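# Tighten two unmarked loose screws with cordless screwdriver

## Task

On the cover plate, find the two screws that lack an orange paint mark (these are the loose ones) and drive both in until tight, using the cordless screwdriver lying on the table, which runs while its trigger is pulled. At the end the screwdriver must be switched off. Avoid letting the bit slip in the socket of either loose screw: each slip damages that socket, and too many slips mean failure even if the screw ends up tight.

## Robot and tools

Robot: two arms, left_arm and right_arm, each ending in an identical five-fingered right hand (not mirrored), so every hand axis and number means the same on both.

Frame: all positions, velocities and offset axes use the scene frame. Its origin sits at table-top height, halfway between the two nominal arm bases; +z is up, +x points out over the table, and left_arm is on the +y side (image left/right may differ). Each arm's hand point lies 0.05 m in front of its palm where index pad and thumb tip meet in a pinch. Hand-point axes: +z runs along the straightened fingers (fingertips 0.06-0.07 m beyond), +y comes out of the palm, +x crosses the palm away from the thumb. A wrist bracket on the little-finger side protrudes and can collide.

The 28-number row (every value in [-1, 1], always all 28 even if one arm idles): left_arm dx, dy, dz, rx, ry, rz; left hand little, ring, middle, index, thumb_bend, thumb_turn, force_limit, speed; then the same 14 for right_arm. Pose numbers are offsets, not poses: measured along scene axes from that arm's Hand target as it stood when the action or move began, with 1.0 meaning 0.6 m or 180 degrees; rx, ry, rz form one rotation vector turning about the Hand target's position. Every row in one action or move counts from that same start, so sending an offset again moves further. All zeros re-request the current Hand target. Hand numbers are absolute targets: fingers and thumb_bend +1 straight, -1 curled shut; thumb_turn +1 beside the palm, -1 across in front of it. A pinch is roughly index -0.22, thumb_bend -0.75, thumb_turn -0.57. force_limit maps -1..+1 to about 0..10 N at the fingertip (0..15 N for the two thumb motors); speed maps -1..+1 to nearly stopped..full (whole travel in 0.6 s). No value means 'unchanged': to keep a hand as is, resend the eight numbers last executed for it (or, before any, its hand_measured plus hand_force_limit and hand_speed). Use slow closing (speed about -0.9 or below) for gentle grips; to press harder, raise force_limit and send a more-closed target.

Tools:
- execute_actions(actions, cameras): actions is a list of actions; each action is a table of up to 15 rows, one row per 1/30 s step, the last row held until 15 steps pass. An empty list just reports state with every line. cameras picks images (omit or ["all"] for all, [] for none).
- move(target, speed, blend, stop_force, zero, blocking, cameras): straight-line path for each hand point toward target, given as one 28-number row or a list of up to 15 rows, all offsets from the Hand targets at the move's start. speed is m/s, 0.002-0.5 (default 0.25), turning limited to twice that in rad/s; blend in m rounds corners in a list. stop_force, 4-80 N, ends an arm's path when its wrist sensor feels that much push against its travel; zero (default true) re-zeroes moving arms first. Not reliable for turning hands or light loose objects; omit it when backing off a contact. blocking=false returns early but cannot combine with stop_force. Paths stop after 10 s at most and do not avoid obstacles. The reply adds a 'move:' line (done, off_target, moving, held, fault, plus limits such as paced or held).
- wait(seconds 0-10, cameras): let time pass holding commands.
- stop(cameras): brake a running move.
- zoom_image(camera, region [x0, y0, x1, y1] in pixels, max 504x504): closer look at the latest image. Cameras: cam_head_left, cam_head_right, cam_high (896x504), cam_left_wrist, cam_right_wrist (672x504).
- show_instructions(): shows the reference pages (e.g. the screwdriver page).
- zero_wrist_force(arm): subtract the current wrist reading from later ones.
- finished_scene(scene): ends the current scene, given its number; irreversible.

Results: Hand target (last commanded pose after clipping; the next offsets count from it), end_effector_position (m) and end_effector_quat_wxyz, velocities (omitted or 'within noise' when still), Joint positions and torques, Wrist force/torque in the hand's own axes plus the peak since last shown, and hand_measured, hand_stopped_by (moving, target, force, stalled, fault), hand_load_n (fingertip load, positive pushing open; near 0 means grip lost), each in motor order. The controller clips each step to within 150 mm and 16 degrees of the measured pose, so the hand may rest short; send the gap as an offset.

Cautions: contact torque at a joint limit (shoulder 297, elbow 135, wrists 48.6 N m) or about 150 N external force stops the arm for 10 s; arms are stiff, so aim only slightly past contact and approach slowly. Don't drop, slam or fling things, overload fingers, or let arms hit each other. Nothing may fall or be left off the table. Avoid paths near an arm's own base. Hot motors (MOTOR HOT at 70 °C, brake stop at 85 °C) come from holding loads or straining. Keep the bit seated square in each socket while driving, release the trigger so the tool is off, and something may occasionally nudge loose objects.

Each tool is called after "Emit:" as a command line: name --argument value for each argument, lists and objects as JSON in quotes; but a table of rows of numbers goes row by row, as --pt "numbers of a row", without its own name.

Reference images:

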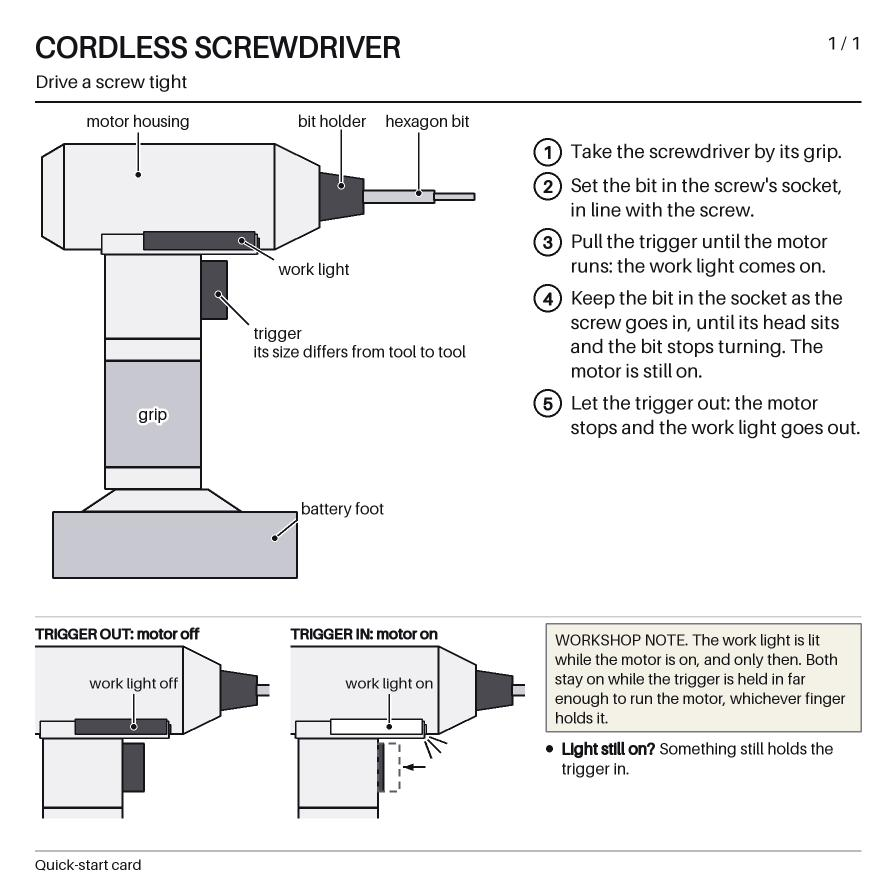

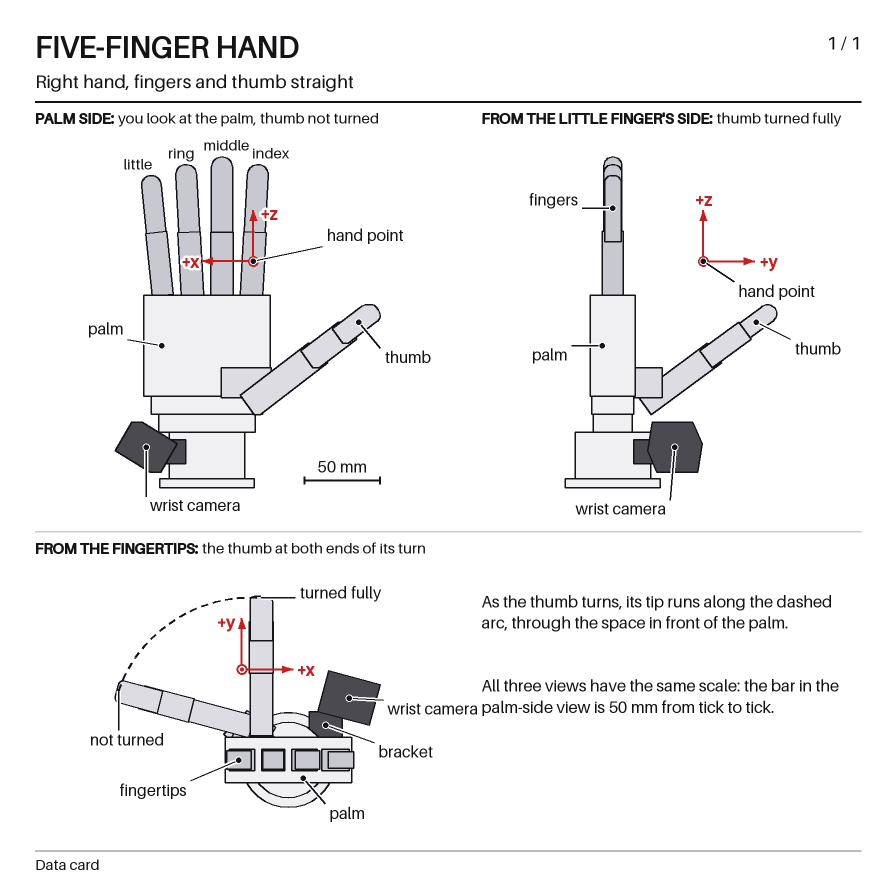

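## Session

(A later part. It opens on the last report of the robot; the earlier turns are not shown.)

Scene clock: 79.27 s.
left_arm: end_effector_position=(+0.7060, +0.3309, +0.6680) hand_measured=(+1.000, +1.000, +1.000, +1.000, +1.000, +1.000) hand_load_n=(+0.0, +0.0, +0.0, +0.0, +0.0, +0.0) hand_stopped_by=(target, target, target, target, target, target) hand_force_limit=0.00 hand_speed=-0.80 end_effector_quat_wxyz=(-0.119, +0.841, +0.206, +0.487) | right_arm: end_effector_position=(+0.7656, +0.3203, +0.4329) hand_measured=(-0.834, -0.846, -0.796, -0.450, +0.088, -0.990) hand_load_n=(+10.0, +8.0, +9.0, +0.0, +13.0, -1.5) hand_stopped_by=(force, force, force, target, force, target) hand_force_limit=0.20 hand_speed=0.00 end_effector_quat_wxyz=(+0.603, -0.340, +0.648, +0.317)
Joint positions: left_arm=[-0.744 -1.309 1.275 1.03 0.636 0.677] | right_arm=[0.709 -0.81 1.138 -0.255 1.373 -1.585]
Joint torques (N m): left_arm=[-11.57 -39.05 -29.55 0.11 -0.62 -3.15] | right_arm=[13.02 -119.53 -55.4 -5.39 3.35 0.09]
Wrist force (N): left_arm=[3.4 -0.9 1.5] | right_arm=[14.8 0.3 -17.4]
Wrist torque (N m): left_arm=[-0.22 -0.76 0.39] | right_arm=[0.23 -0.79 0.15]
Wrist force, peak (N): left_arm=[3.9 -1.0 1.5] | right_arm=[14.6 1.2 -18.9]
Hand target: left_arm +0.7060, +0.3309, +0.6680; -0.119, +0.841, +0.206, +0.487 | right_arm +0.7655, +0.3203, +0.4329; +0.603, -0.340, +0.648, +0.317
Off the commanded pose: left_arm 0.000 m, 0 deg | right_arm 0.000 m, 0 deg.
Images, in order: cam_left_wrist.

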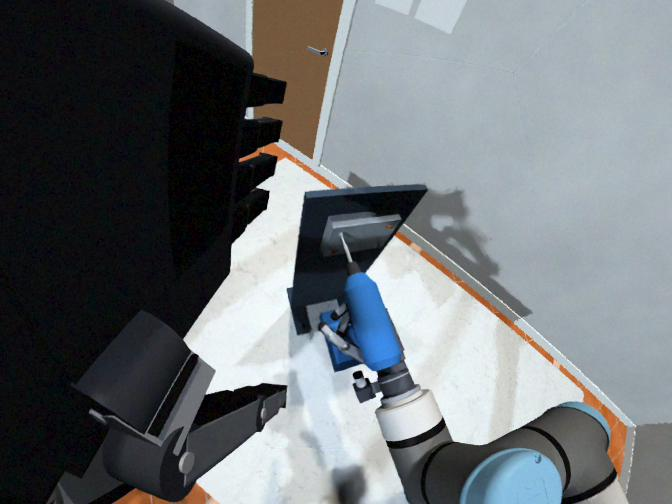

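Emit:
execute_actions --actions '[[[0,0,0,0,0,0,1,1,1,1,1,1,0,-0.8,0,0,0,0,0,0,-1,-1,-0.99,-0.9,-1,-0.99,0.2,0],[0,0,0,0,0,0,1,1,1,1,1,1,0,-0.8,0,0,0,0,0,0,-1,-1,-0.99,-0.9,-1,-0.99,0.2,0],[0,0,0,0,0,0,1,1,1,1,1,1,0,-0.8,0,0,0,0,0,0,-1,-1,-0.99,-0.9,-1,-0.99,0.2,0],[0,0,0,0,0,0,1,1,1,1,1,1,0,-0.8,0,0,0,0,0,0,-1,-1,-0.99,-0.9,-1,-0.99,0.2,0],[0,0,0,0,0,0,1,1,1,1,1,1,0,-0.8,0,0,0,0,0,0,-1,-1,-0.99,-0.9,-1,-0.99,0.2,0],[0,0,0,0,0,0,1,1,1,1,1,1,0,-0.8,0,0,0,0,0,0,-1,-1,-0.99,-0.9,-1,-0.99,0.2,0],[0,0,0,0,0,0,1,1,1,1,1,1,0,-0.8,0,0,0,0,0,0,-1,-1,-0.99,-0.9,-1,-0.99,0.2,0],[0,0,0,0,0,0,1,1,1,1,1,1,0,-0.8,0,0,0,0,0,0,-1,-1,-0.99,-0.9,-1,-0.99,0.2,0],[0,0,0,0,0,0,1,1,1,1,1,1,0,-0.8,0.00006,0.00009,0,0,0,0,-1,-1,-0.99,-0.9,-1,-0.99,0.2,0],[0,0,0,0,0,0,1,1,1,1,1,1,0,-0.8,0.00013,0.00018,0,0,0,0,-1,-1,-0.99,-0.9,-1,-0.99,0.2,0],[0,0,0,0,0,0,1,1,1,1,1,1,0,-0.8,0.00019,0.00027,0,0,0,0,-1,-1,-0.99,-0.9,-1,-0.99,0.2,0],[0,0,0,0,0,0,1,1,1,1,1,1,0,-0.8,0.00026,0.00036,0,0,0,0,-1,-1,-0.99,-0.9,-1,-0.99,0.2,0],[0,0,0,0,0,0,1,1,1,1,1,1,0,-0.8,0.00032,0.00045,0,0,0,0,-1,-1,-0.99,-0.9,-1,-0.99,0.2,0],[0,0,0,0,0,0,1,1,1,1,1,1,0,-0.8,0.00039,0.00054,0,0,0,0,-1,-1,-0.99,-0.9,-1,-0.99,0.2,0],[0,0,0,0,0,0,1,1,1,1,1,1,0,-0.8,0.00045,0.00063,0,0,0,0,-1,-1,-0.99,-0.9,-1,-0.99,0.2,0]],[[0,0,0,0,0,0,1,1,1,1,1,1,0,-0.8,0.00006,0.00009,0,0,0,0,-1,-1,-0.99,-0.9,-1,-0.99,0.2,0],[0,0,0,0,0,0,1,1,1,1,1,1,0,-0.8,0.00013,0.00018,0,0,0,0,-1,-1,-0.99,-0.9,-1,-0.99,0.2,0],[0,0,0,0,0,0,1,1,1,1,1,1,0,-0.8,0.00019,0.00027,0,0,0,0,-1,-1,-0.99,-0.9,-1,-0.99,0.2,0],[0,0,0,0,0,0,1,1,1,1,1,1,0,-0.8,0.00026,0.00036,0,0,0,0,-1,-1,-0.99,-0.9,-1,-0.99,0.2,0],[0,0,0,0,0,0,1,1,1,1,1,1,0,-0.8,0.00032,0.00045,0,0,0,0,-1,-1,-0.99,-0.9,-1,-0.99,0.2,0],[0,0,0,0,0,0,1,1,1,1,1,1,0,-0.8,0.00039,0.00054,0,0,0,0,-1,-1,-0.99,-0.9,-1,-0.99,0.2,0],[0,0,0,0,0,0,1,1,1,1,1,1,0,-0.8,0.00045,0.00063,0,0,0,0,-1,-1,-0.99,-0.9,-1,-0.99,0.2,0],[0,0,0,0,0,0,1,1,1,1,1,1,0,-0.8,0.00051,0.00072,0,0,0,0,-1,-1,-0.99,-0.9,-1,-0.99,0.2,0],[0,0,0,0,0,0,1,1,1,1,1,1,0,-0.8,0.00058,0.00081,0,0,0,0,-1,-1,-0.99,-0.9,-1,-0.99,0.2,0],[0,0,0,0,0,0,1,1,1,1,1,1,0,-0.8,0.00058,0.00081,0,0,0,0,-1,-1,-0.99,-0.9,-1,-0.99,0.2,0],[0,0,0,0,0,0,1,1,1,1,1,1,0,-0.8,0.00058,0.00081,0,0,0,0,-1,-1,-0.99,-0.45,-1,-0.99,0.2,0],[0,0,0,0,0,0,1,1,1,1,1,1,0,-0.8,0.00058,0.00081,0,0,0,0,-1,-1,-0.99,-0.45,-1,-0.99,0.2,0],[0,0,0,0,0,0,1,1,1,1,1,1,0,-0.8,0.00058,0.00081,0,0,0,0,-1,-1,-0.99,-0.45,-1,-0.99,0.2,0],[0,0,0,0,0,0,1,1,1,1,1,1,0,-0.8,0.00058,0.00081,0,0,0,0,-1,-1,-0.99,-0.45,-1,-0.99,0.2,0],[0,0,0,0,0,0,1,1,1,1,1,1,0,-0.8,0.00058,0.00081,0,0,0,0,-1,-1,-0.99,-0.45,-1,-0.99,0.2,0]]]' --cameras '["cam_left_wrist"]'

Emit:
zoom_image --camera "cam_left_wrist" --region '[326, 222, 354, 243]'

Scene clock: 81.40 s.
left_arm: end_effector_position=(+0.7060, +0.3309, +0.6680) hand_measured=(+1.000, +1.000, +1.000, +1.000, +1.000, +1.000) hand_load_n=(+0.0, +0.0, +0.0, +0.0, +0.0, +0.0) hand_stopped_by=(target, target, target, target, target, target) hand_force_limit=0.00 hand_speed=-0.80 end_effector_quat_wxyz=(-0.119, +0.841, +0.206, +0.487) | right_arm: end_effector_position=(+0.7662, +0.3212, +0.4329) hand_measured=(-0.834, -0.846, -0.796, -0.450, +0.088, -0.990) hand_load_n=(+9.5, +7.5, +9.5, +0.0, +13.0, -1.0) hand_stopped_by=(force, force, force, target, force, target) hand_force_limit=0.20 hand_speed=0.00 end_effector_quat_wxyz=(+0.603, -0.340, +0.648, +0.317)
Joint positions: left_arm=[-0.744 -1.309 1.275 1.03 0.636 0.677] | right_arm=[0.709 -0.808 1.135 -0.254 1.373 -1.585]
Joint torques (N m): left_arm=[-8.58 -41.65 -30.49 0.42 -0.99 -2.92] | right_arm=[9.14 -118.36 -43.78 -2.57 1.79 1.61]
Wrist force (N): left_arm=[3.3 -0.8 1.1] | right_arm=[8.4 0.3 -0.1]
Wrist torque (N m): left_arm=[-0.18 -0.74 0.39] | right_arm=[-0.40 -0.49 -0.08]
Wrist force, peak (N): left_arm=[3.6 -1.4 1.5] | right_arm=[14.7 0.1 -17.7]
Hand target: left_arm +0.7060, +0.3309, +0.6680; -0.119, +0.841, +0.206, +0.487 | right_arm +0.7662, +0.3212, +0.4329; +0.603, -0.340, +0.648, +0.317
Off the commanded pose: left_arm 0.000 m, 0 deg | right_arm 0.000 m, 0 deg.
Images, in order: cam_left_wrist.

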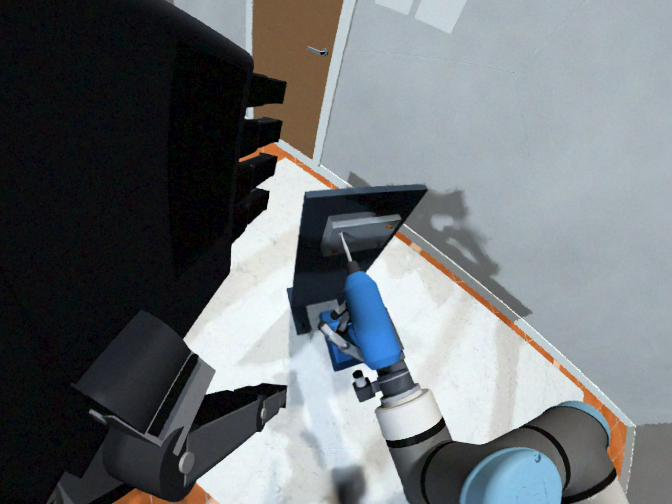

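Scaled by 18.000 from the camera's 672x504 image, which has a finer 960x720 frame.

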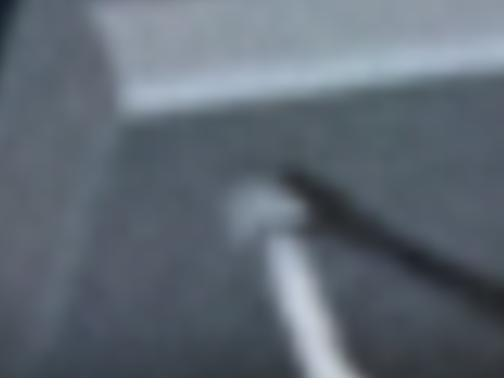

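Emit:
move --target '[0,0,0,0,0,0,1,1,1,1,1,1,0,-0.8,0.00193,0.00272,0,0,0,0,-1,-1,-0.99,-0.45,-1,-0.99,0.2,0]' --speed 0.006 --stop_force 6 --cameras '["cam_left_wrist"]'

Emit:
zoom_image --camera "cam_left_wrist" --region '[326, 222, 354, 243]'

Scene clock: 82.43 s.
left_arm: end_effector_position=(+0.7060, +0.3309, +0.6680) hand_measured=(+1.000, +1.000, +1.000, +1.000, +1.000, +1.000) hand_load_n=(+0.0, +0.0, +0.0, +0.0, -0.5, +0.0) hand_stopped_by=(target, target, target, target, target, target) hand_force_limit=0.00 hand_speed=-0.80 end_effector_quat_wxyz=(-0.119, +0.841, +0.206, +0.487) | right_arm: end_effector_position=(+0.7663, +0.3214, +0.4329) hand_measured=(-0.834, -0.846, -0.796, -0.450, +0.088, -0.990) hand_load_n=(+9.5, +7.5, +10.0, +0.0, +13.0, -1.5) hand_stopped_by=(force, force, force, target, force, target) hand_force_limit=0.20 hand_speed=0.00 end_effector_quat_wxyz=(+0.603, -0.341, +0.648, +0.317)
Joint positions: left_arm=[-0.744 -1.309 1.275 1.03 0.636 0.677] | right_arm=[0.709 -0.807 1.134 -0.253 1.373 -1.585]
Joint torques (N m): left_arm=[-6.02 -38.13 -30.46 0.85 -1.52 -3.68] | right_arm=[2.75 -128.71 -42.99 -6.04 2.02 1.67]
Wrist force (N): left_arm=[3.4 -0.7 1.2] | right_arm=[8.5 0.6 -4.5]
Wrist torque (N m): left_arm=[-0.17 -0.75 0.40] | right_arm=[-0.21 -0.64 -0.07]
Wrist force, peak (N): left_arm=[3.6 -1.1 1.7] | right_arm=[10.5 0.3 -11.4]
Hand target: left_arm +0.7060, +0.3309, +0.6680; -0.119, +0.841, +0.206, +0.487 | right_arm +0.7663, +0.3213, +0.4329; +0.603, -0.340, +0.648, +0.317 (not the last commanded pose)
Off the commanded pose: left_arm 0.000 m, 0 deg | right_arm 0.002 m, 0 deg.
move: contact (right_arm)
Images, in order: cam_left_wrist.

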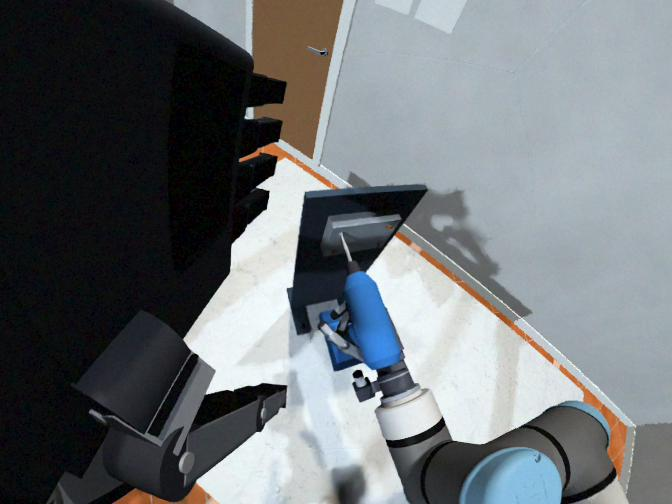

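Scaled by 18.000 from the camera's 672x504 image, which has a finer 960x720 frame.

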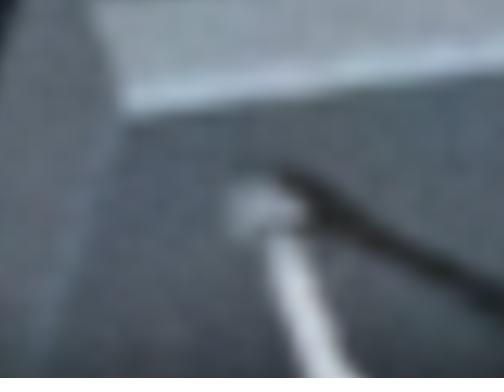

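Emit:
execute_actions --actions '[[[0,0,0,0,0,0,1,1,1,1,1,1,0,-0.8,0.00013,0.00018,0,0,0,0,-1,-1,-0.99,-0.9,-1,-0.99,0.2,0],[0,0,0,0,0,0,1,1,1,1,1,1,0,-0.8,0.00026,0.00036,0,0,0,0,-1,-1,-0.99,-0.9,-1,-0.99,0.2,0],[0,0,0,0,0,0,1,1,1,1,1,1,0,-0.8,0.00039,0.00054,0,0,0,0,-1,-1,-0.99,-0.9,-1,-0.99,0.2,0],[0,0,0,0,0,0,1,1,1,1,1,1,0,-0.8,0.00039,0.00054,0,0,0,0,-1,-1,-0.99,-0.9,-1,-0.99,0.2,0],[0,0,0,0,0,0,1,1,1,1,1,1,0,-0.8,0.00039,0.00054,0,0,0,0,-1,-1,-0.99,-0.9,-1,-0.99,0.2,0],[0,0,0,0,0,0,1,1,1,1,1,1,0,-0.8,0.00039,0.00054,0,0,0,0,-1,-1,-0.99,-0.9,-1,-0.99,0.2,0],[0,0,0,0,0,0,1,1,1,1,1,1,0,-0.8,0.00039,0.00054,0,0,0,0,-1,-1,-0.99,-0.9,-1,-0.99,0.2,0],[0,0,0,0,0,0,1,1,1,1,1,1,0,-0.8,0.00045,0.00063,0,0,0,0,-1,-1,-0.99,-0.9,-1,-0.99,0.2,0],[0,0,0,0,0,0,1,1,1,1,1,1,0,-0.8,0.00051,0.00072,0,0,0,0,-1,-1,-0.99,-0.9,-1,-0.99,0.2,0],[0,0,0,0,0,0,1,1,1,1,1,1,0,-0.8,0.00058,0.00081,0,0,0,0,-1,-1,-0.99,-0.9,-1,-0.99,0.2,0],[0,0,0,0,0,0,1,1,1,1,1,1,0,-0.8,0.00064,0.00091,0,0,0,0,-1,-1,-0.99,-0.9,-1,-0.99,0.2,0],[0,0,0,0,0,0,1,1,1,1,1,1,0,-0.8,0.00071,0.001,0,0,0,0,-1,-1,-0.99,-0.9,-1,-0.99,0.2,0],[0,0,0,0,0,0,1,1,1,1,1,1,0,-0.8,0.00077,0.00109,0,0,0,0,-1,-1,-0.99,-0.9,-1,-0.99,0.2,0],[0,0,0,0,0,0,1,1,1,1,1,1,0,-0.8,0.00084,0.00118,0,0,0,0,-1,-1,-0.99,-0.9,-1,-0.99,0.2,0],[0,0,0,0,0,0,1,1,1,1,1,1,0,-0.8,0.0009,0.00127,0,0,0,0,-1,-1,-0.99,-0.9,-1,-0.99,0.2,0]],[[0,0,0,0,0,0,1,1,1,1,1,1,0,-0.8,0.00006,0.00009,0,0,0,0,-1,-1,-0.99,-0.9,-1,-0.99,0.2,0],[0,0,0,0,0,0,1,1,1,1,1,1,0,-0.8,0.00013,0.00018,0,0,0,0,-1,-1,-0.99,-0.9,-1,-0.99,0.2,0],[0,0,0,0,0,0,1,1,1,1,1,1,0,-0.8,0.00019,0.00027,0,0,0,0,-1,-1,-0.99,-0.9,-1,-0.99,0.2,0],[0,0,0,0,0,0,1,1,1,1,1,1,0,-0.8,0.00026,0.00036,0,0,0,0,-1,-1,-0.99,-0.9,-1,-0.99,0.2,0],[0,0,0,0,0,0,1,1,1,1,1,1,0,-0.8,0.00032,0.00045,0,0,0,0,-1,-1,-0.99,-0.9,-1,-0.99,0.2,0],[0,0,0,0,0,0,1,1,1,1,1,1,0,-0.8,0.00039,0.00054,0,0,0,0,-1,-1,-0.99,-0.9,-1,-0.99,0.2,0],[0,0,0,0,0,0,1,1,1,1,1,1,0,-0.8,0.00045,0.00063,0,0,0,0,-1,-1,-0.99,-0.9,-1,-0.99,0.2,0],[0,0,0,0,0,0,1,1,1,1,1,1,0,-0.8,0.00051,0.00072,0,0,0,0,-1,-1,-0.99,-0.9,-1,-0.99,0.2,0],[0,0,0,0,0,0,1,1,1,1,1,1,0,-0.8,0.00058,0.00081,0,0,0,0,-1,-1,-0.99,-0.9,-1,-0.99,0.2,0],[0,0,0,0,0,0,1,1,1,1,1,1,0,-0.8,0.00058,0.00081,0,0,0,0,-1,-1,-0.99,-0.9,-1,-0.99,0.2,0],[0,0,0,0,0,0,1,1,1,1,1,1,0,-0.8,0.00058,0.00081,0,0,0,0,-1,-1,-0.99,-0.9,-1,-0.99,0.2,0],[0,0,0,0,0,0,1,1,1,1,1,1,0,-0.8,0.00058,0.00081,0,0,0,0,-1,-1,-0.99,-0.9,-1,-0.99,0.2,0],[0,0,0,0,0,0,1,1,1,1,1,1,0,-0.8,0.00058,0.00081,0,0,0,0,-1,-1,-0.99,-0.9,-1,-0.99,0.2,0],[0,0,0,0,0,0,1,1,1,1,1,1,0,-0.8,0.00058,0.00081,0,0,0,0,-1,-1,-0.99,-0.45,-1,-0.99,0.2,0],[0,0,0,0,0,0,1,1,1,1,1,1,0,-0.8,0.00058,0.00081,0,0,0,0,-1,-1,-0.99,-0.45,-1,-0.99,0.2,0]]]' --cameras '["cam_left_wrist"]'

Emit:
zoom_image --camera "cam_left_wrist" --region '[326, 222, 354, 243]'

Scene clock: 84.97 s.
left_arm: end_effector_position=(+0.7060, +0.3309, +0.6680) hand_measured=(+1.000, +1.000, +1.000, +1.000, +1.000, +1.000) hand_load_n=(+0.0, +0.0, +0.0, +0.0, +0.0, +0.0) hand_stopped_by=(target, target, target, target, target, target) hand_force_limit=0.00 hand_speed=-0.80 end_effector_quat_wxyz=(-0.119, +0.841, +0.206, +0.487) | right_arm: end_effector_position=(+0.7672, +0.3226, +0.4328) hand_measured=(-0.834, -0.846, -0.796, -0.450, +0.088, -0.990) hand_load_n=(+10.0, +6.5, +9.0, +0.0, +14.0, -2.5) hand_stopped_by=(force, force, force, target, force, target) hand_force_limit=0.20 hand_speed=0.00 end_effector_quat_wxyz=(+0.603, -0.340, +0.648, +0.317)
Joint positions: left_arm=[-0.744 -1.309 1.275 1.03 0.636 0.677] | right_arm=[0.709 -0.805 1.129 -0.251 1.373 -1.585]
Joint torques (N m): left_arm=[-7.54 -39.18 -32.32 1.42 -0.75 -3.09] | right_arm=[9.59 -132.91 -69.81 -12.37 2.71 2.18]
Wrist force (N): left_arm=[3.2 -0.9 1.2] | right_arm=[22.3 0.3 -35.2]
Wrist torque (N m): left_arm=[-0.21 -0.72 0.38] | right_arm=[0.78 -0.90 0.37]
Wrist force, peak (N): left_arm=[3.7 -0.9 1.0] | right_arm=[22.5 2.5 -36.0]
Hand target: left_arm +0.7060, +0.3309, +0.6680; -0.119, +0.841, +0.206, +0.487 | right_arm +0.7672, +0.3226, +0.4329; +0.603, -0.340, +0.648, +0.317
Off the commanded pose: left_arm 0.000 m, 0 deg | right_arm 0.000 m, 0 deg.
Images, in order: cam_left_wrist.

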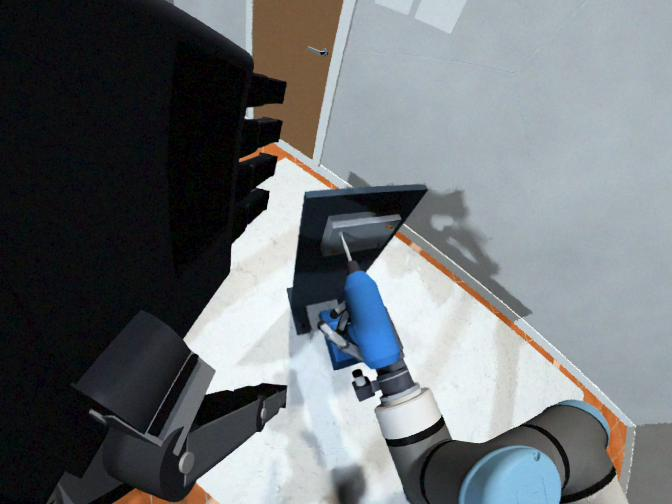

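Scaled by 18.000 from the camera's 672x504 image, which has a finer 960x720 frame.

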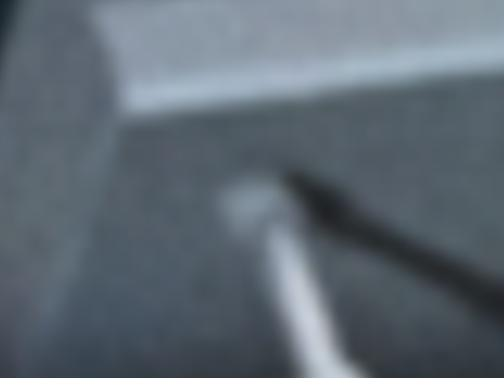

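Emit:
execute_actions --actions '[[[0,0,0,0,0,0,1,1,1,1,1,1,0,-0.8,-0.00039,-0.00054,0,0,0,0,-1,-1,-0.99,-0.9,-1,-0.99,0.2,0]],[[0,0,0,0,0,0,1,1,1,1,1,1,0,-0.8,0,0,0,0,0,0,-1,-1,-0.99,-0.9,-1,-0.99,0.2,0]]]' --cameras '["cam_left_wrist"]'

Emit:
zoom_image --camera "cam_left_wrist" --region '[300, 205, 420, 295]'

Scene clock: 86.40 s.
left_arm: end_effector_position=(+0.7060, +0.3309, +0.6680) hand_measured=(+1.000, +1.000, +1.000, +1.000, +1.000, +1.000) hand_load_n=(+0.0, +0.0, +0.0, +0.0, +0.0, +0.0) hand_stopped_by=(target, target, target, target, target, target) hand_force_limit=0.00 hand_speed=-0.80 end_effector_quat_wxyz=(-0.119, +0.841, +0.206, +0.487) | right_arm: end_effector_position=(+0.7669, +0.3223, +0.4329) hand_measured=(-0.834, -0.846, -0.796, -0.776, +0.088, -0.990) hand_load_n=(+9.5, +6.5, +8.0, +6.5, +14.0, -2.5) hand_stopped_by=(force, force, force, force, force, target) hand_force_limit=0.20 hand_speed=0.00 end_effector_quat_wxyz=(+0.603, -0.341, +0.648, +0.317)
Joint positions: left_arm=[-0.744 -1.309 1.275 1.03 0.636 0.677] | right_arm=[0.709 -0.805 1.131 -0.252 1.373 -1.585]
Joint torques (N m): left_arm=[-7.23 -42.4 -32.56 1.49 -0.93 -3.18] | right_arm=[-19.21 -118.85 -64.61 -9.08 0.48 1.6]
Wrist force (N): left_arm=[3.4 -0.8 1.4] | right_arm=[21.9 2.2 -33.5]
Wrist torque (N m): left_arm=[-0.19 -0.76 0.40] | right_arm=[0.64 -0.91 -0.61]
Wrist force, peak (N): left_arm=[3.8 -1.2 1.1] | right_arm=[23.2 0.2 -36.0]
Hand target: left_arm +0.7060, +0.3309, +0.6680; -0.119, +0.841, +0.206, +0.487 | right_arm +0.7669, +0.3223, +0.4329; +0.603, -0.340, +0.648, +0.317
Off the commanded pose: left_arm 0.000 m, 0 deg | right_arm 0.000 m, 0 deg.
Images, in order: cam_left_wrist.

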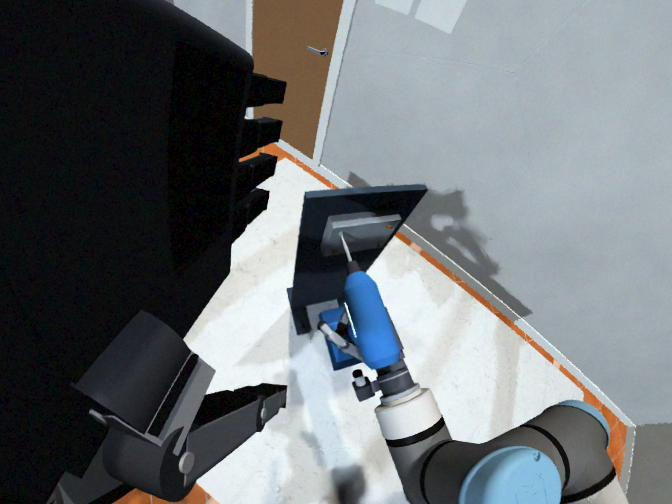

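Scaled by 4.200 from the camera's 672x504 image, which has a finer 960x720 frame.

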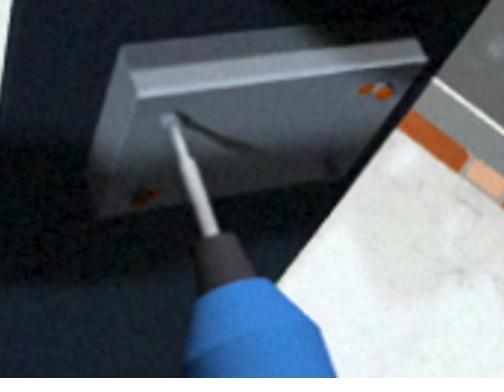

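Emit:
execute_actions --actions '[[[0,0,0,0,0,0,1,1,1,1,1,1,0,-0.8,-0.00039,-0.00054,0,0,0,0,-1,-1,-0.99,-0.9,-1,-0.99,0.2,0]]]' --cameras '[]'

Emit:
execute_actions --actions '[[[0,0,0,0,0,0,1,1,1,1,1,1,0,-0.8,0,0,0,0,0,0,-1,-1,-0.99,-0.45,-1,-0.99,0.2,0]]]' --cameras '["cam_left_wrist"]'

Emit:
zoom_image --camera "cam_left_wrist" --region '[300, 205, 420, 295]'

Scene clock: 87.33 s.
Wrist force, peak (N): left_arm=[3.7 -0.7 1.4] | right_arm=[21.8 1.8 -33.5]
Off the commanded pose: left_arm 0.000 m, 0 deg | right_arm 0.000 m, 0 deg.

Scene clock: 88.03 s.
left_arm: end_effector_position=(+0.7060, +0.3309, +0.6680) hand_measured=(+1.000, +1.000, +1.000, +1.000, +1.000, +1.000) hand_load_n=(+0.0, +0.0, +0.0, +0.0, +0.0, +0.0) hand_stopped_by=(target, target, target, target, target, target) hand_force_limit=0.00 hand_speed=-0.80 end_effector_quat_wxyz=(-0.119, +0.841, +0.206, +0.487) | right_arm: end_effector_position=(+0.7667, +0.3219, +0.4330) hand_measured=(-0.834, -0.846, -0.796, -0.450, +0.088, -0.990) hand_load_n=(+8.5, +6.5, +9.0, +0.0, +13.0, -1.0) hand_stopped_by=(force, force, force, target, force, target) hand_force_limit=0.20 hand_speed=0.00 end_effector_quat_wxyz=(+0.603, -0.340, +0.648, +0.317)
Joint positions: left_arm=[-0.744 -1.309 1.275 1.03 0.636 0.677] | right_arm=[0.709 -0.806 1.132 -0.252 1.373 -1.585]
Joint torques (N m): left_arm=[-6.77 -41.2 -33.06 1.64 -1.69 -3.14] | right_arm=[-14.32 -116.77 -48.88 -6.11 1.25 0.09]
Wrist force (N): left_arm=[3.3 -0.6 1.2] | right_arm=[10.1 1.0 -3.6]
Wrist torque (N m): left_arm=[-0.16 -0.74 0.39] | right_arm=[-0.31 -0.44 -0.06]
Wrist force, peak (N): left_arm=[3.6 -0.7 1.6] | right_arm=[19.6 2.6 -29.2]
Hand target: left_arm +0.7060, +0.3309, +0.6680; -0.119, +0.841, +0.206, +0.487 | right_arm +0.7667, +0.3219, +0.4329; +0.603, -0.340, +0.648, +0.317
Off the commanded pose: left_arm 0.000 m, 0 deg | right_arm 0.000 m, 0 deg.
Images, in order: cam_left_wrist.

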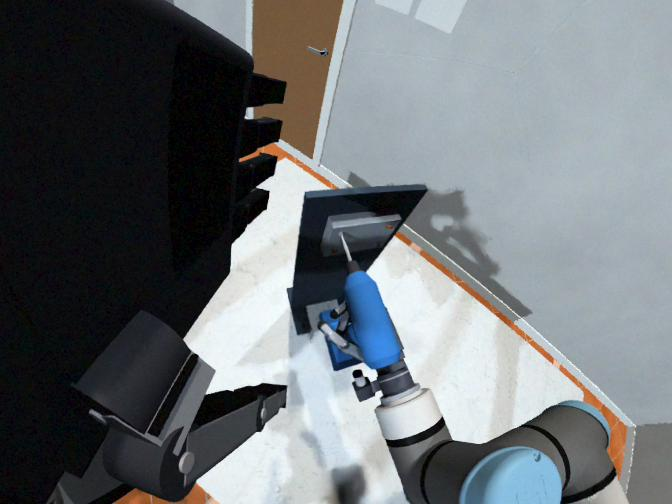

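Scaled by 4.200 from the camera's 672x504 image, which has a finer 960x720 frame.

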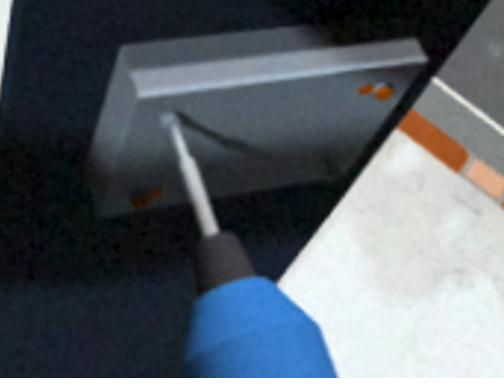

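Emit:
move --target '[0,0,0,0,0,0,1,1,1,1,1,1,0,-0.8,-0.0434,-0.0611,0,0,0,0,-1,-1,-0.99,-0.45,-1,-0.99,0.2,0]' --speed 0.05 --cameras '["cam_left_wrist"]'

Emit:
zoom_image --camera "cam_left_wrist" --region '[300, 205, 420, 295]'

Emit:
move --pt "-0.22 0.15 -0.01 0.0127 -0.1301 -0.1155 1 1 1 1 1 1 0 -0.8 0.056 -0.04 -0.0465 0 0 0 -1 -1 -0.98 -0.45 -1 -0.98 0.7 -0.85" --pt "-0.08 0.0925 -0.2933 0.0254 -0.2603 -0.231 1 1 1 1 1 1 0 -0.8 0.1127 -0.0802 -0.0933 0 0 0 -1 -1 -0.98 -0.45 -1 -0.98 0.7 -0.85" --speed 0.2 --cameras '["cam_left_wrist"]'

Scene clock: 89.77 s.
Wrist force, peak (N): left_arm=[3.7 -0.9 1.8] | right_arm=[10.4 0.9 -3.3]
Off the commanded pose: left_arm 0.000 m, 0 deg | right_arm 0.000 m, 0 deg.
move: done
Images, in order: cam_left_wrist.

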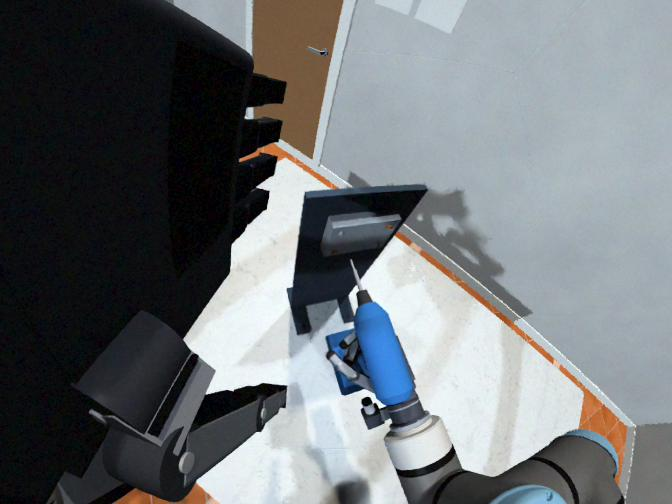

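Scaled by 4.200 from the camera's 672x504 image, which has a finer 960x720 frame.

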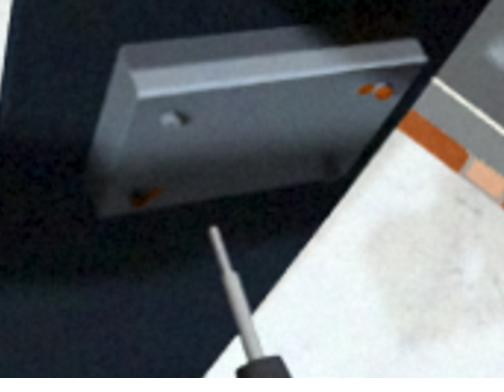

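Scene clock: 93.10 s.
left_arm: end_effector_position=(+0.6579, +0.3865, +0.4920) hand_measured=(+1.000, +1.000, +1.000, +1.000, +1.000, +1.000) hand_load_n=(+0.0, +0.0, +0.0, +0.0, +0.0, +0.0) hand_stopped_by=(target, target, target, target, target, target) hand_force_limit=0.00 hand_speed=-0.80 end_effector_quat_wxyz=(+0.115, +0.595, -0.086, +0.791) | right_arm: end_effector_position=(+0.8084, +0.2371, +0.3768) hand_measured=(-0.834, -0.846, -0.796, -0.450, +0.088, -0.980) hand_load_n=(+9.5, +7.0, +9.5, +0.0, +13.0, -3.0) hand_stopped_by=(force, force, force, target, force, target) hand_force_limit=0.70 hand_speed=-0.85 end_effector_quat_wxyz=(+0.603, -0.340, +0.648, +0.317)
Joint positions: left_arm=[-0.453 -1.574 2.192 -0.902 1.446 1.607] | right_arm=[0.611 -0.836 1.291 -0.38 1.276 -1.593]
Joint torques (N m): left_arm=[-1.38 -20.58 -47.77 -6.75 2.12 -3.35] | right_arm=[13.71 -126.17 -46.47 -1.52 2.18 -0.88]
Wrist force (N): left_arm=[3.7 -0.8 2.7] | right_arm=[9.2 -1.1 0.6]
Wrist torque (N m): left_arm=[-0.38 -0.86 0.36] | right_arm=[-0.30 -0.31 0.02]
Wrist force, peak (N): left_arm=[5.1 -1.0 1.3] | right_arm=[10.2 -2.0 0.7]
Hand target: left_arm +0.6580, +0.3864, +0.4921; +0.115, +0.595, -0.087, +0.791 | right_arm +0.8083, +0.2372, +0.3769; +0.603, -0.340, +0.648, +0.317
Off the commanded pose: left_arm 0.000 m, 0 deg | right_arm 0.000 m, 0 deg.
move: done
Images, in order: cam_left_wrist.

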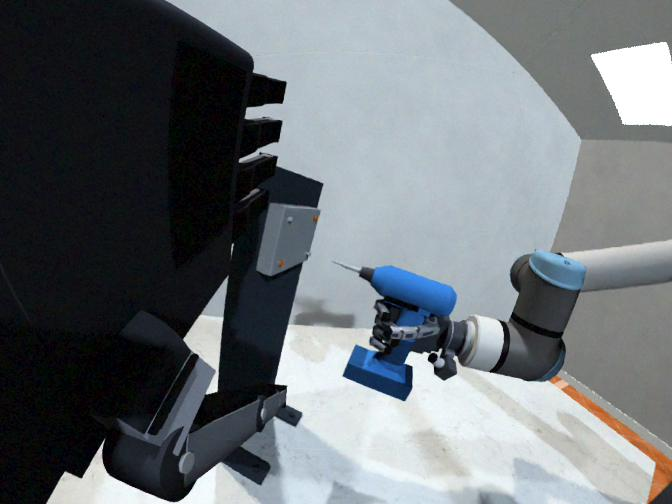

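Emit:
zoom_image --camera "cam_left_wrist" --region '[270, 200, 390, 290]'

Emit:
zoom_image --camera "cam_left_wrist" --region '[296, 240, 324, 261]'

Emit:
zoom_image --camera "cam_left_wrist" --region '[326, 252, 376, 290]'

Scaled by 4.200 from the camera's 672x504 image, which has a finer 960x720 frame.

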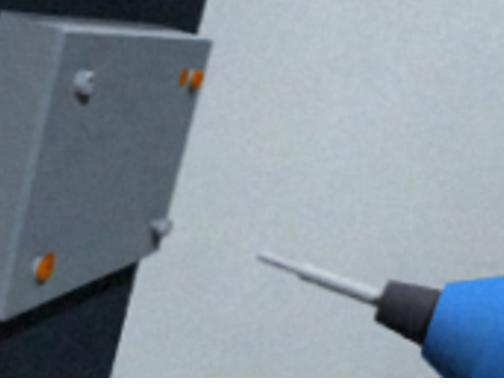

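Scaled by 18.000 from the camera's 672x504 image, which has a finer 960x720 frame.

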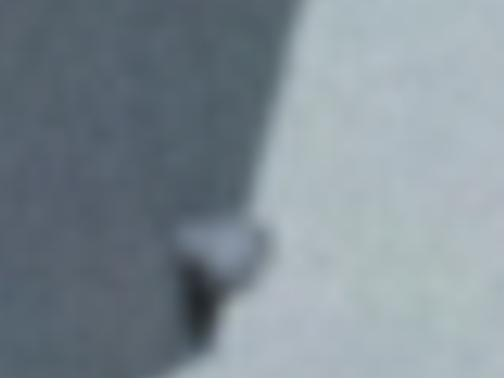

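Scaled by 10.080 from the camera's 672x504 image, which has a finer 960x720 frame.

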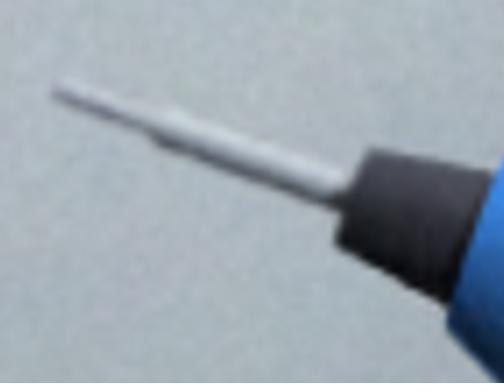

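Emit:
move --target '[0,0,0,0,0,0,1,1,1,1,1,1,0,-0.8,0.0222,0.0312,-0.0025,-0.0059,0.0042,0,-1,-1,-0.98,-0.45,-1,-0.98,0.7,-0.85]' --speed 0.04 --cameras '["cam_left_wrist"]'

Emit:
zoom_image --camera "cam_left_wrist" --region '[296, 234, 346, 272]'

Emit:
zoom_image --camera "cam_left_wrist" --region '[270, 200, 390, 290]'

Scene clock: 94.60 s.
left_arm: end_effector_position=(+0.6580, +0.3864, +0.4921) hand_measured=(+1.000, +1.000, +1.000, +1.000, +1.000, +1.000) hand_load_n=(+0.0, +0.0, +0.0, +0.0, +0.0, +0.0) hand_stopped_by=(target, target, target, target, target, target) hand_force_limit=0.00 hand_speed=-0.80 end_effector_quat_wxyz=(+0.115, +0.595, -0.087, +0.791) | right_arm: end_effector_position=(+0.8215, +0.2560, +0.3753) hand_measured=(-0.834, -0.846, -0.796, -0.450, +0.088, -0.980) hand_load_n=(+9.5, +7.5, +9.5, +0.0, +13.0, -3.5) hand_stopped_by=(force, force, force, target, force, target) hand_force_limit=0.70 hand_speed=-0.85 end_effector_quat_wxyz=(+0.596, -0.344, +0.655, +0.313)
Joint positions: left_arm=[-0.453 -1.574 2.192 -0.902 1.446 1.607] | right_arm=[0.618 -0.799 1.215 -0.318 1.283 -1.599]
Joint torques (N m): left_arm=[-13.06 -14.46 -43.11 -5.22 1.71 -2.94] | right_arm=[-3.86 -130.24 -41.58 -6.34 -0.23 0.1]
Wrist force (N): left_arm=[3.2 -1.2 2.7] | right_arm=[9.4 -0.9 0.7]
Wrist torque (N m): left_arm=[-0.44 -0.79 0.32] | right_arm=[-0.27 -0.33 0.03]
Wrist force, peak (N): left_arm=[3.5 -1.2 3.2] | right_arm=[10.0 -1.4 -0.3]
Hand target: left_arm +0.6580, +0.3864, +0.4921; +0.115, +0.595, -0.087, +0.791 | right_arm +0.8216, +0.2559, +0.3754; +0.596, -0.344, +0.655, +0.313
Off the commanded pose: left_arm 0.000 m, 0 deg | right_arm 0.000 m, 0 deg.
move: done
Images, in order: cam_left_wrist.

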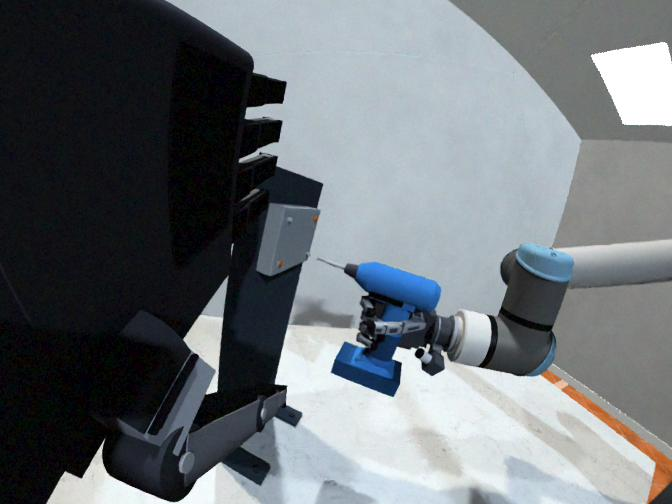

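Scaled by 10.080 from the camera's 672x504 image, which has a finer 960x720 frame.

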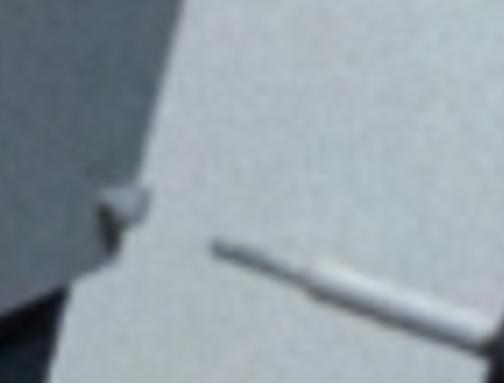

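Scaled by 4.200 from the camera's 672x504 image, which has a finer 960x720 frame.

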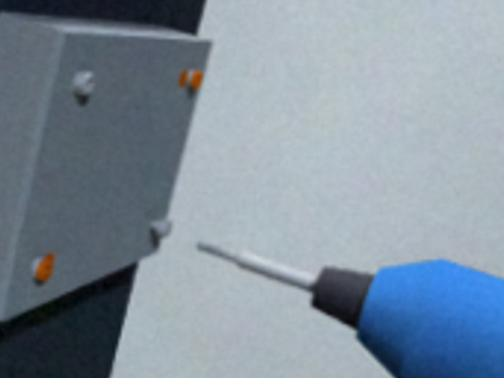

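Emit:
move --pt "-0.03 -0.06 0.23 -0.0127 0.1301 0.1155 1 1 1 1 1 1 0 -0.8 0 0 0.003 0 0 0 -1 -1 -0.98 -0.45 -1 -0.98 0.7 -0.85" --pt "0.19 -0.17 0.2067 -0.0254 0.2603 0.231 1 1 1 1 1 1 0 -0.8 0 0 0.003 0 0 0 -1 -1 -0.98 -0.45 -1 -0.98 0.7 -0.85" --speed 0.25 --cameras '["cam_left_wrist"]'

Emit:
zoom_image --camera "cam_left_wrist" --region '[316, 215, 376, 260]'

Emit:
zoom_image --camera "cam_left_wrist" --region '[300, 205, 420, 295]'

Scene clock: 98.23 s.
left_arm: end_effector_position=(+0.7720, +0.2845, +0.6161) hand_measured=(+1.000, +1.000, +1.000, +1.000, +1.000, +1.000) hand_load_n=(+0.0, +0.0, +0.0, +0.0, +0.0, +0.0) hand_stopped_by=(target, target, target, target, target, target) hand_force_limit=0.00 hand_speed=-0.80 end_effector_quat_wxyz=(-0.119, +0.841, +0.206, +0.487) | right_arm: end_effector_position=(+0.8216, +0.2559, +0.3772) hand_measured=(-0.834, -0.846, -0.796, -0.450, +0.088, -0.980) hand_load_n=(+9.0, +7.0, +10.0, +0.0, +13.0, -3.5) hand_stopped_by=(force, force, force, target, force, target) hand_force_limit=0.70 hand_speed=-0.85 end_effector_quat_wxyz=(+0.596, -0.344, +0.655, +0.313)
Joint positions: left_arm=[-0.733 -1.169 1.175 0.978 0.642 0.692] | right_arm=[0.618 -0.8 1.214 -0.316 1.283 -1.599]
Joint torques (N m): left_arm=[-13.59 -50.94 -50.01 5.99 -3.31 -1.8] | right_arm=[-13.18 -120.14 -43.72 -5.66 -1 1.1]
Wrist force (N): left_arm=[3.5 -1.2 1.4] | right_arm=[9.6 -1.4 0.7]
Wrist torque (N m): left_arm=[-0.25 -0.77 0.39] | right_arm=[-0.33 -0.37 0.04]
Wrist force, peak (N): left_arm=[5.2 -0.2 1.2] | right_arm=[9.9 -1.3 0.9]
Hand target: left_arm +0.7720, +0.2844, +0.6161; -0.119, +0.841, +0.206, +0.487 | right_arm +0.8216, +0.2559, +0.3772; +0.596, -0.344, +0.655, +0.313
Off the commanded pose: left_arm 0.000 m, 0 deg | right_arm 0.000 m, 0 deg.
move: done
Images, in order: cam_left_wrist.

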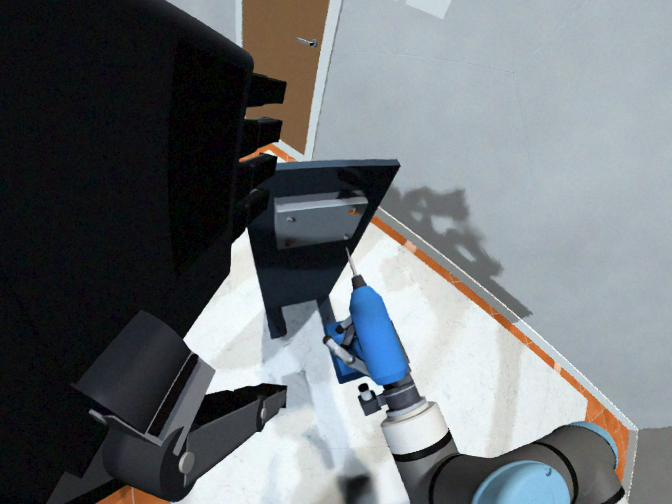

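Scaled by 8.400 from the camera's 672x504 image, which has a finer 960x720 frame.

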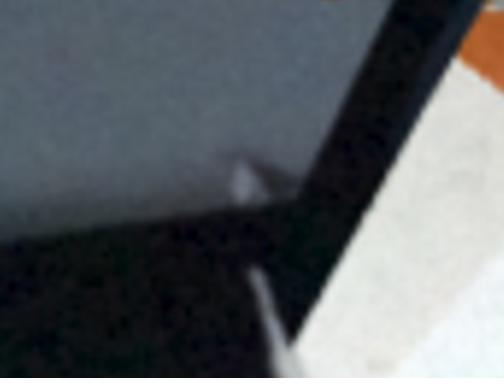

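Scaled by 4.200 from the camera's 672x504 image, which has a finer 960x720 frame.

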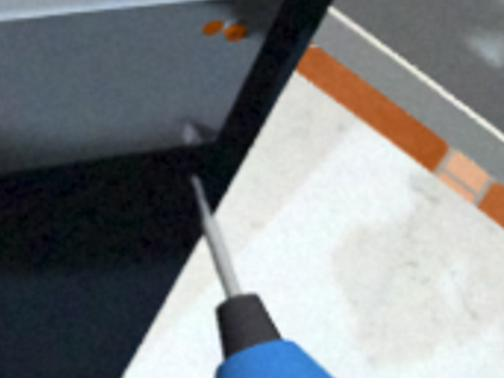

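Emit:
move --target '[0,0,0,0,0,0,1,1,1,1,1,1,0,-0.8,0.0046,-0.0033,0,0,0,0,-1,-1,-0.98,-0.45,-1,-0.98,0.7,-0.85]' --speed 0.03 --cameras '["cam_left_wrist"]'

Emit:
zoom_image --camera "cam_left_wrist" --region '[330, 228, 358, 249]'

Emit:
zoom_image --camera "cam_left_wrist" --region '[320, 225, 376, 267]'

Scene clock: 99.17 s.
left_arm: end_effector_position=(+0.7720, +0.2844, +0.6161) hand_measured=(+1.000, +1.000, +1.000, +1.000, +1.000, +1.000) hand_load_n=(+0.0, +0.0, +0.0, +0.0, +0.0, +0.0) hand_stopped_by=(target, target, target, target, target, target) hand_force_limit=0.00 hand_speed=-0.80 end_effector_quat_wxyz=(-0.119, +0.841, +0.206, +0.487) | right_arm: end_effector_position=(+0.8244, +0.2539, +0.3772) hand_measured=(-0.834, -0.846, -0.796, -0.450, +0.088, -0.980) hand_load_n=(+9.5, +7.0, +10.0, +0.0, +13.0, -3.5) hand_stopped_by=(force, force, force, target, force, target) hand_force_limit=0.70 hand_speed=-0.85 end_effector_quat_wxyz=(+0.596, -0.344, +0.655, +0.313)
Joint positions: left_arm=[-0.733 -1.169 1.175 0.978 0.641 0.692] | right_arm=[0.615 -0.8 1.213 -0.315 1.28 -1.599]
Joint torques (N m): left_arm=[-15.09 -49.11 -47.36 3.85 -3.1 -3.11] | right_arm=[-2.59 -111.28 -51.95 -1.89 -0.45 -1.79]
Wrist force (N): left_arm=[3.2 -1.0 1.0] | right_arm=[9.5 -0.8 0.7]
Wrist torque (N m): left_arm=[-0.20 -0.73 0.38] | right_arm=[-0.25 -0.35 0.04]
Wrist force, peak (N): left_arm=[3.6 -1.2 1.2] | right_arm=[9.8 -1.0 0.6]
Hand target: left_arm +0.7720, +0.2844, +0.6161; -0.119, +0.841, +0.206, +0.487 | right_arm +0.8244, +0.2539, +0.3772; +0.596, -0.344, +0.655, +0.313
Off the commanded pose: left_arm 0.000 m, 0 deg | right_arm 0.000 m, 0 deg.
move: done
Images, in order: cam_left_wrist.

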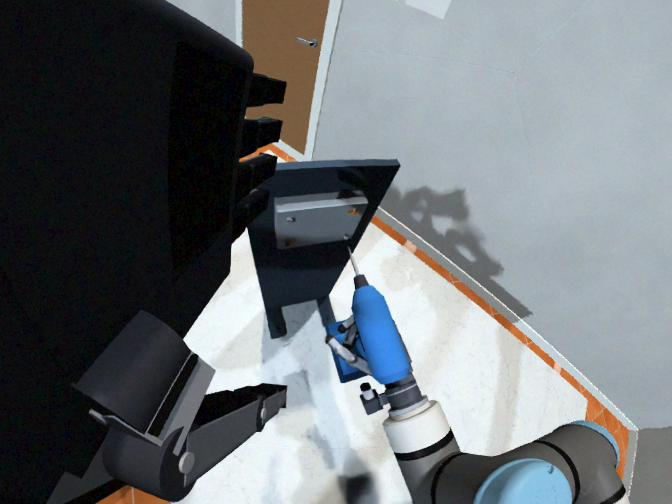

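Scaled by 18.000 from the camera's 672x504 image, which has a finer 960x720 frame.

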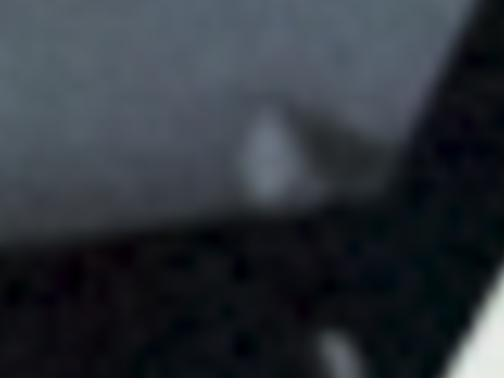

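Scaled by 9.000 from the camera's 672x504 image, which has a finer 960x720 frame.

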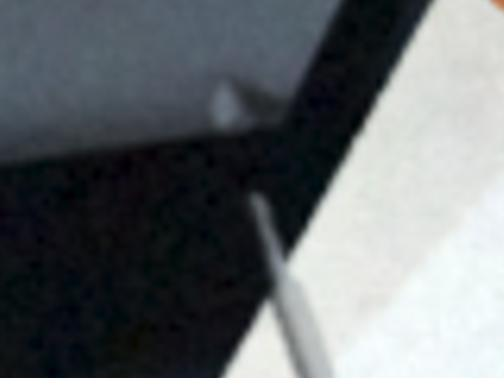

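Emit:
move --target '[0,0,0,0,0,0,1,1,1,1,1,1,0,-0.8,0.0068,0.0095,0,0,0,0,-1,-1,-0.98,-0.45,-1,-0.98,0.7,-0.85]' --speed 0.02 --stop_force 5 --cameras '["cam_left_wrist"]'

Emit:
zoom_image --camera "cam_left_wrist" --region '[330, 228, 358, 249]'

Emit:
move --pt "-0.22 0.11 0.0233 0.0127 -0.1301 -0.1155 1 1 1 1 1 1 0 -0.8 0 0 0 0 0 0 -1 -1 -0.98 -0.45 -1 -0.98 0.7 -0.85" --pt "-0.19 0.17 -0.2067 0.0254 -0.2603 -0.231 1 1 1 1 1 1 0 -0.8 0 0 0 0 0 0 -1 -1 -0.98 -0.45 -1 -0.98 0.7 -0.85" --speed 0.25 --cameras '["cam_left_wrist"]'

Emit:
zoom_image --camera "cam_left_wrist" --region '[296, 240, 324, 261]'

Emit:
zoom_image --camera "cam_left_wrist" --region '[296, 234, 346, 272]'

Scene clock: 101.10 s.
Wrist force, peak (N): left_arm=[3.6 -0.9 1.5] | right_arm=[10.0 -1.6 0.8]
Off the commanded pose: left_arm 0.000 m, 0 deg | right_arm 0.000 m, 0 deg.
move: done
Images, in order: cam_left_wrist.

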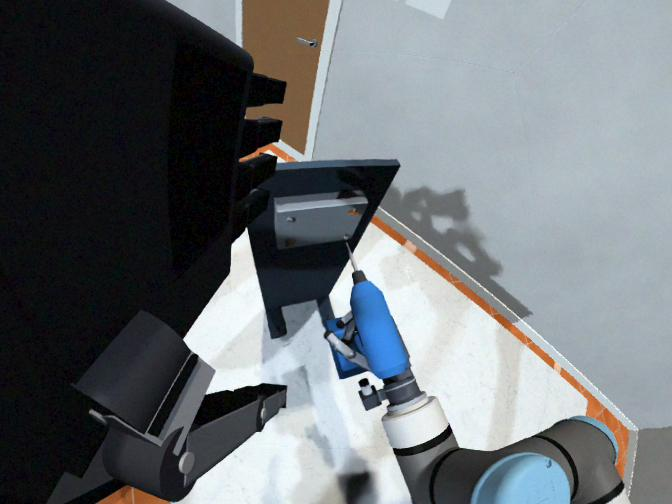

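Scaled by 18.000 from the camera's 672x504 image, which has a finer 960x720 frame.

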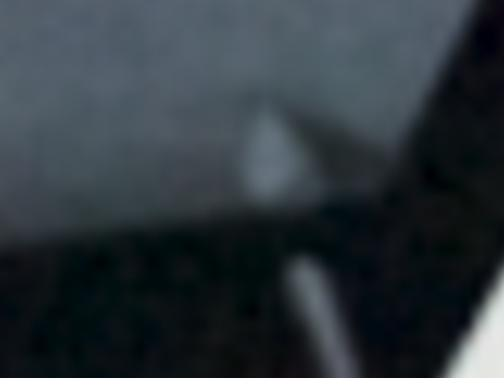

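Scene clock: 104.30 s.
left_arm: end_effector_position=(+0.6580, +0.3864, +0.4920) hand_measured=(+1.000, +1.000, +1.000, +1.000, +1.000, +1.000) hand_load_n=(+0.0, +0.0, +0.0, +0.0, +0.0, +0.0) hand_stopped_by=(target, target, target, target, target, target) hand_force_limit=0.00 hand_speed=-0.80 end_effector_quat_wxyz=(+0.115, +0.595, -0.087, +0.791) | right_arm: end_effector_position=(+0.8284, +0.2596, +0.3772) hand_measured=(-0.834, -0.846, -0.796, -0.450, +0.088, -0.980) hand_load_n=(+9.0, +7.0, +9.5, +0.0, +13.0, -3.0) hand_stopped_by=(force, force, force, target, force, target) hand_force_limit=0.70 hand_speed=-0.85 end_effector_quat_wxyz=(+0.596, -0.344, +0.655, +0.313)
Joint positions: left_arm=[-0.453 -1.574 2.192 -0.902 1.446 1.607] | right_arm=[0.617 -0.788 1.193 -0.306 1.282 -1.599]
Joint torques (N m): left_arm=[9.54 -27.41 -42.67 -7 2.57 -3.66] | right_arm=[-12.37 -131.51 -50.28 -2.91 -0.42 1.98]
Wrist force (N): left_arm=[3.0 -1.3 3.0] | right_arm=[9.6 -1.3 1.0]
Wrist torque (N m): left_arm=[-0.46 -0.77 0.31] | right_arm=[-0.35 -0.38 0.04]
Wrist force, peak (N): left_arm=[4.8 -0.1 2.0] | right_arm=[10.1 -1.2 1.1]
Hand target: left_arm +0.6580, +0.3864, +0.4921; +0.115, +0.595, -0.087, +0.791 | right_arm +0.8284, +0.2596, +0.3772; +0.596, -0.344, +0.655, +0.313
Off the commanded pose: left_arm 0.000 m, 0 deg | right_arm 0.000 m, 0 deg.
move: done
Images, in order: cam_left_wrist.

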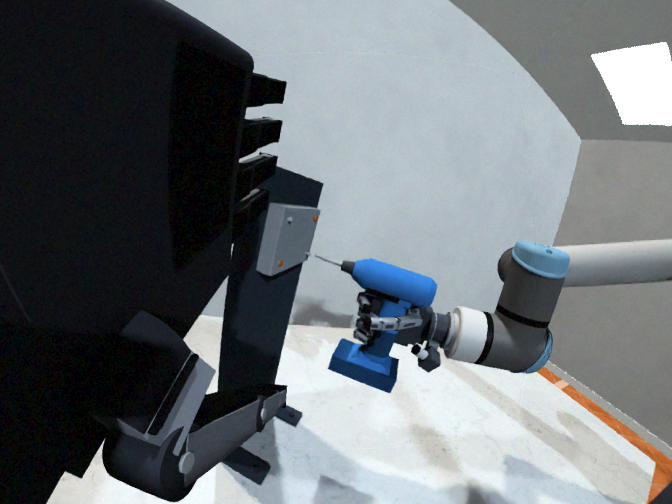

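Scaled by 18.000 from the camera's 672x504 image, which has a finer 960x720 frame.

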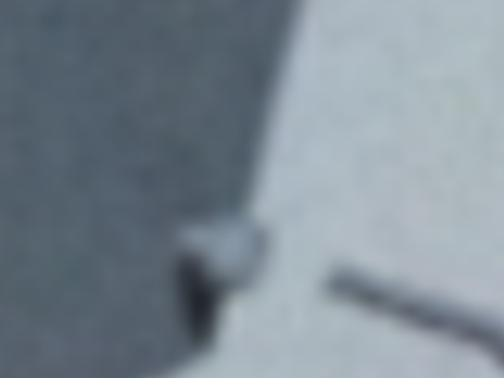

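Scaled by 10.080 from the camera's 672x504 image, which has a finer 960x720 frame.

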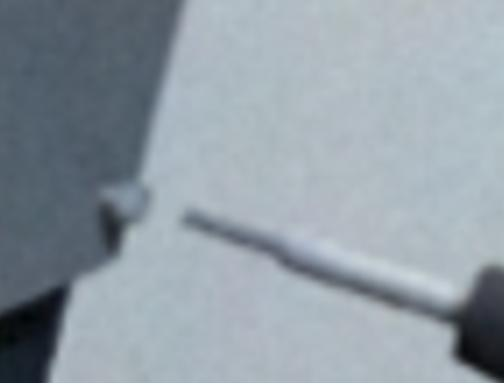

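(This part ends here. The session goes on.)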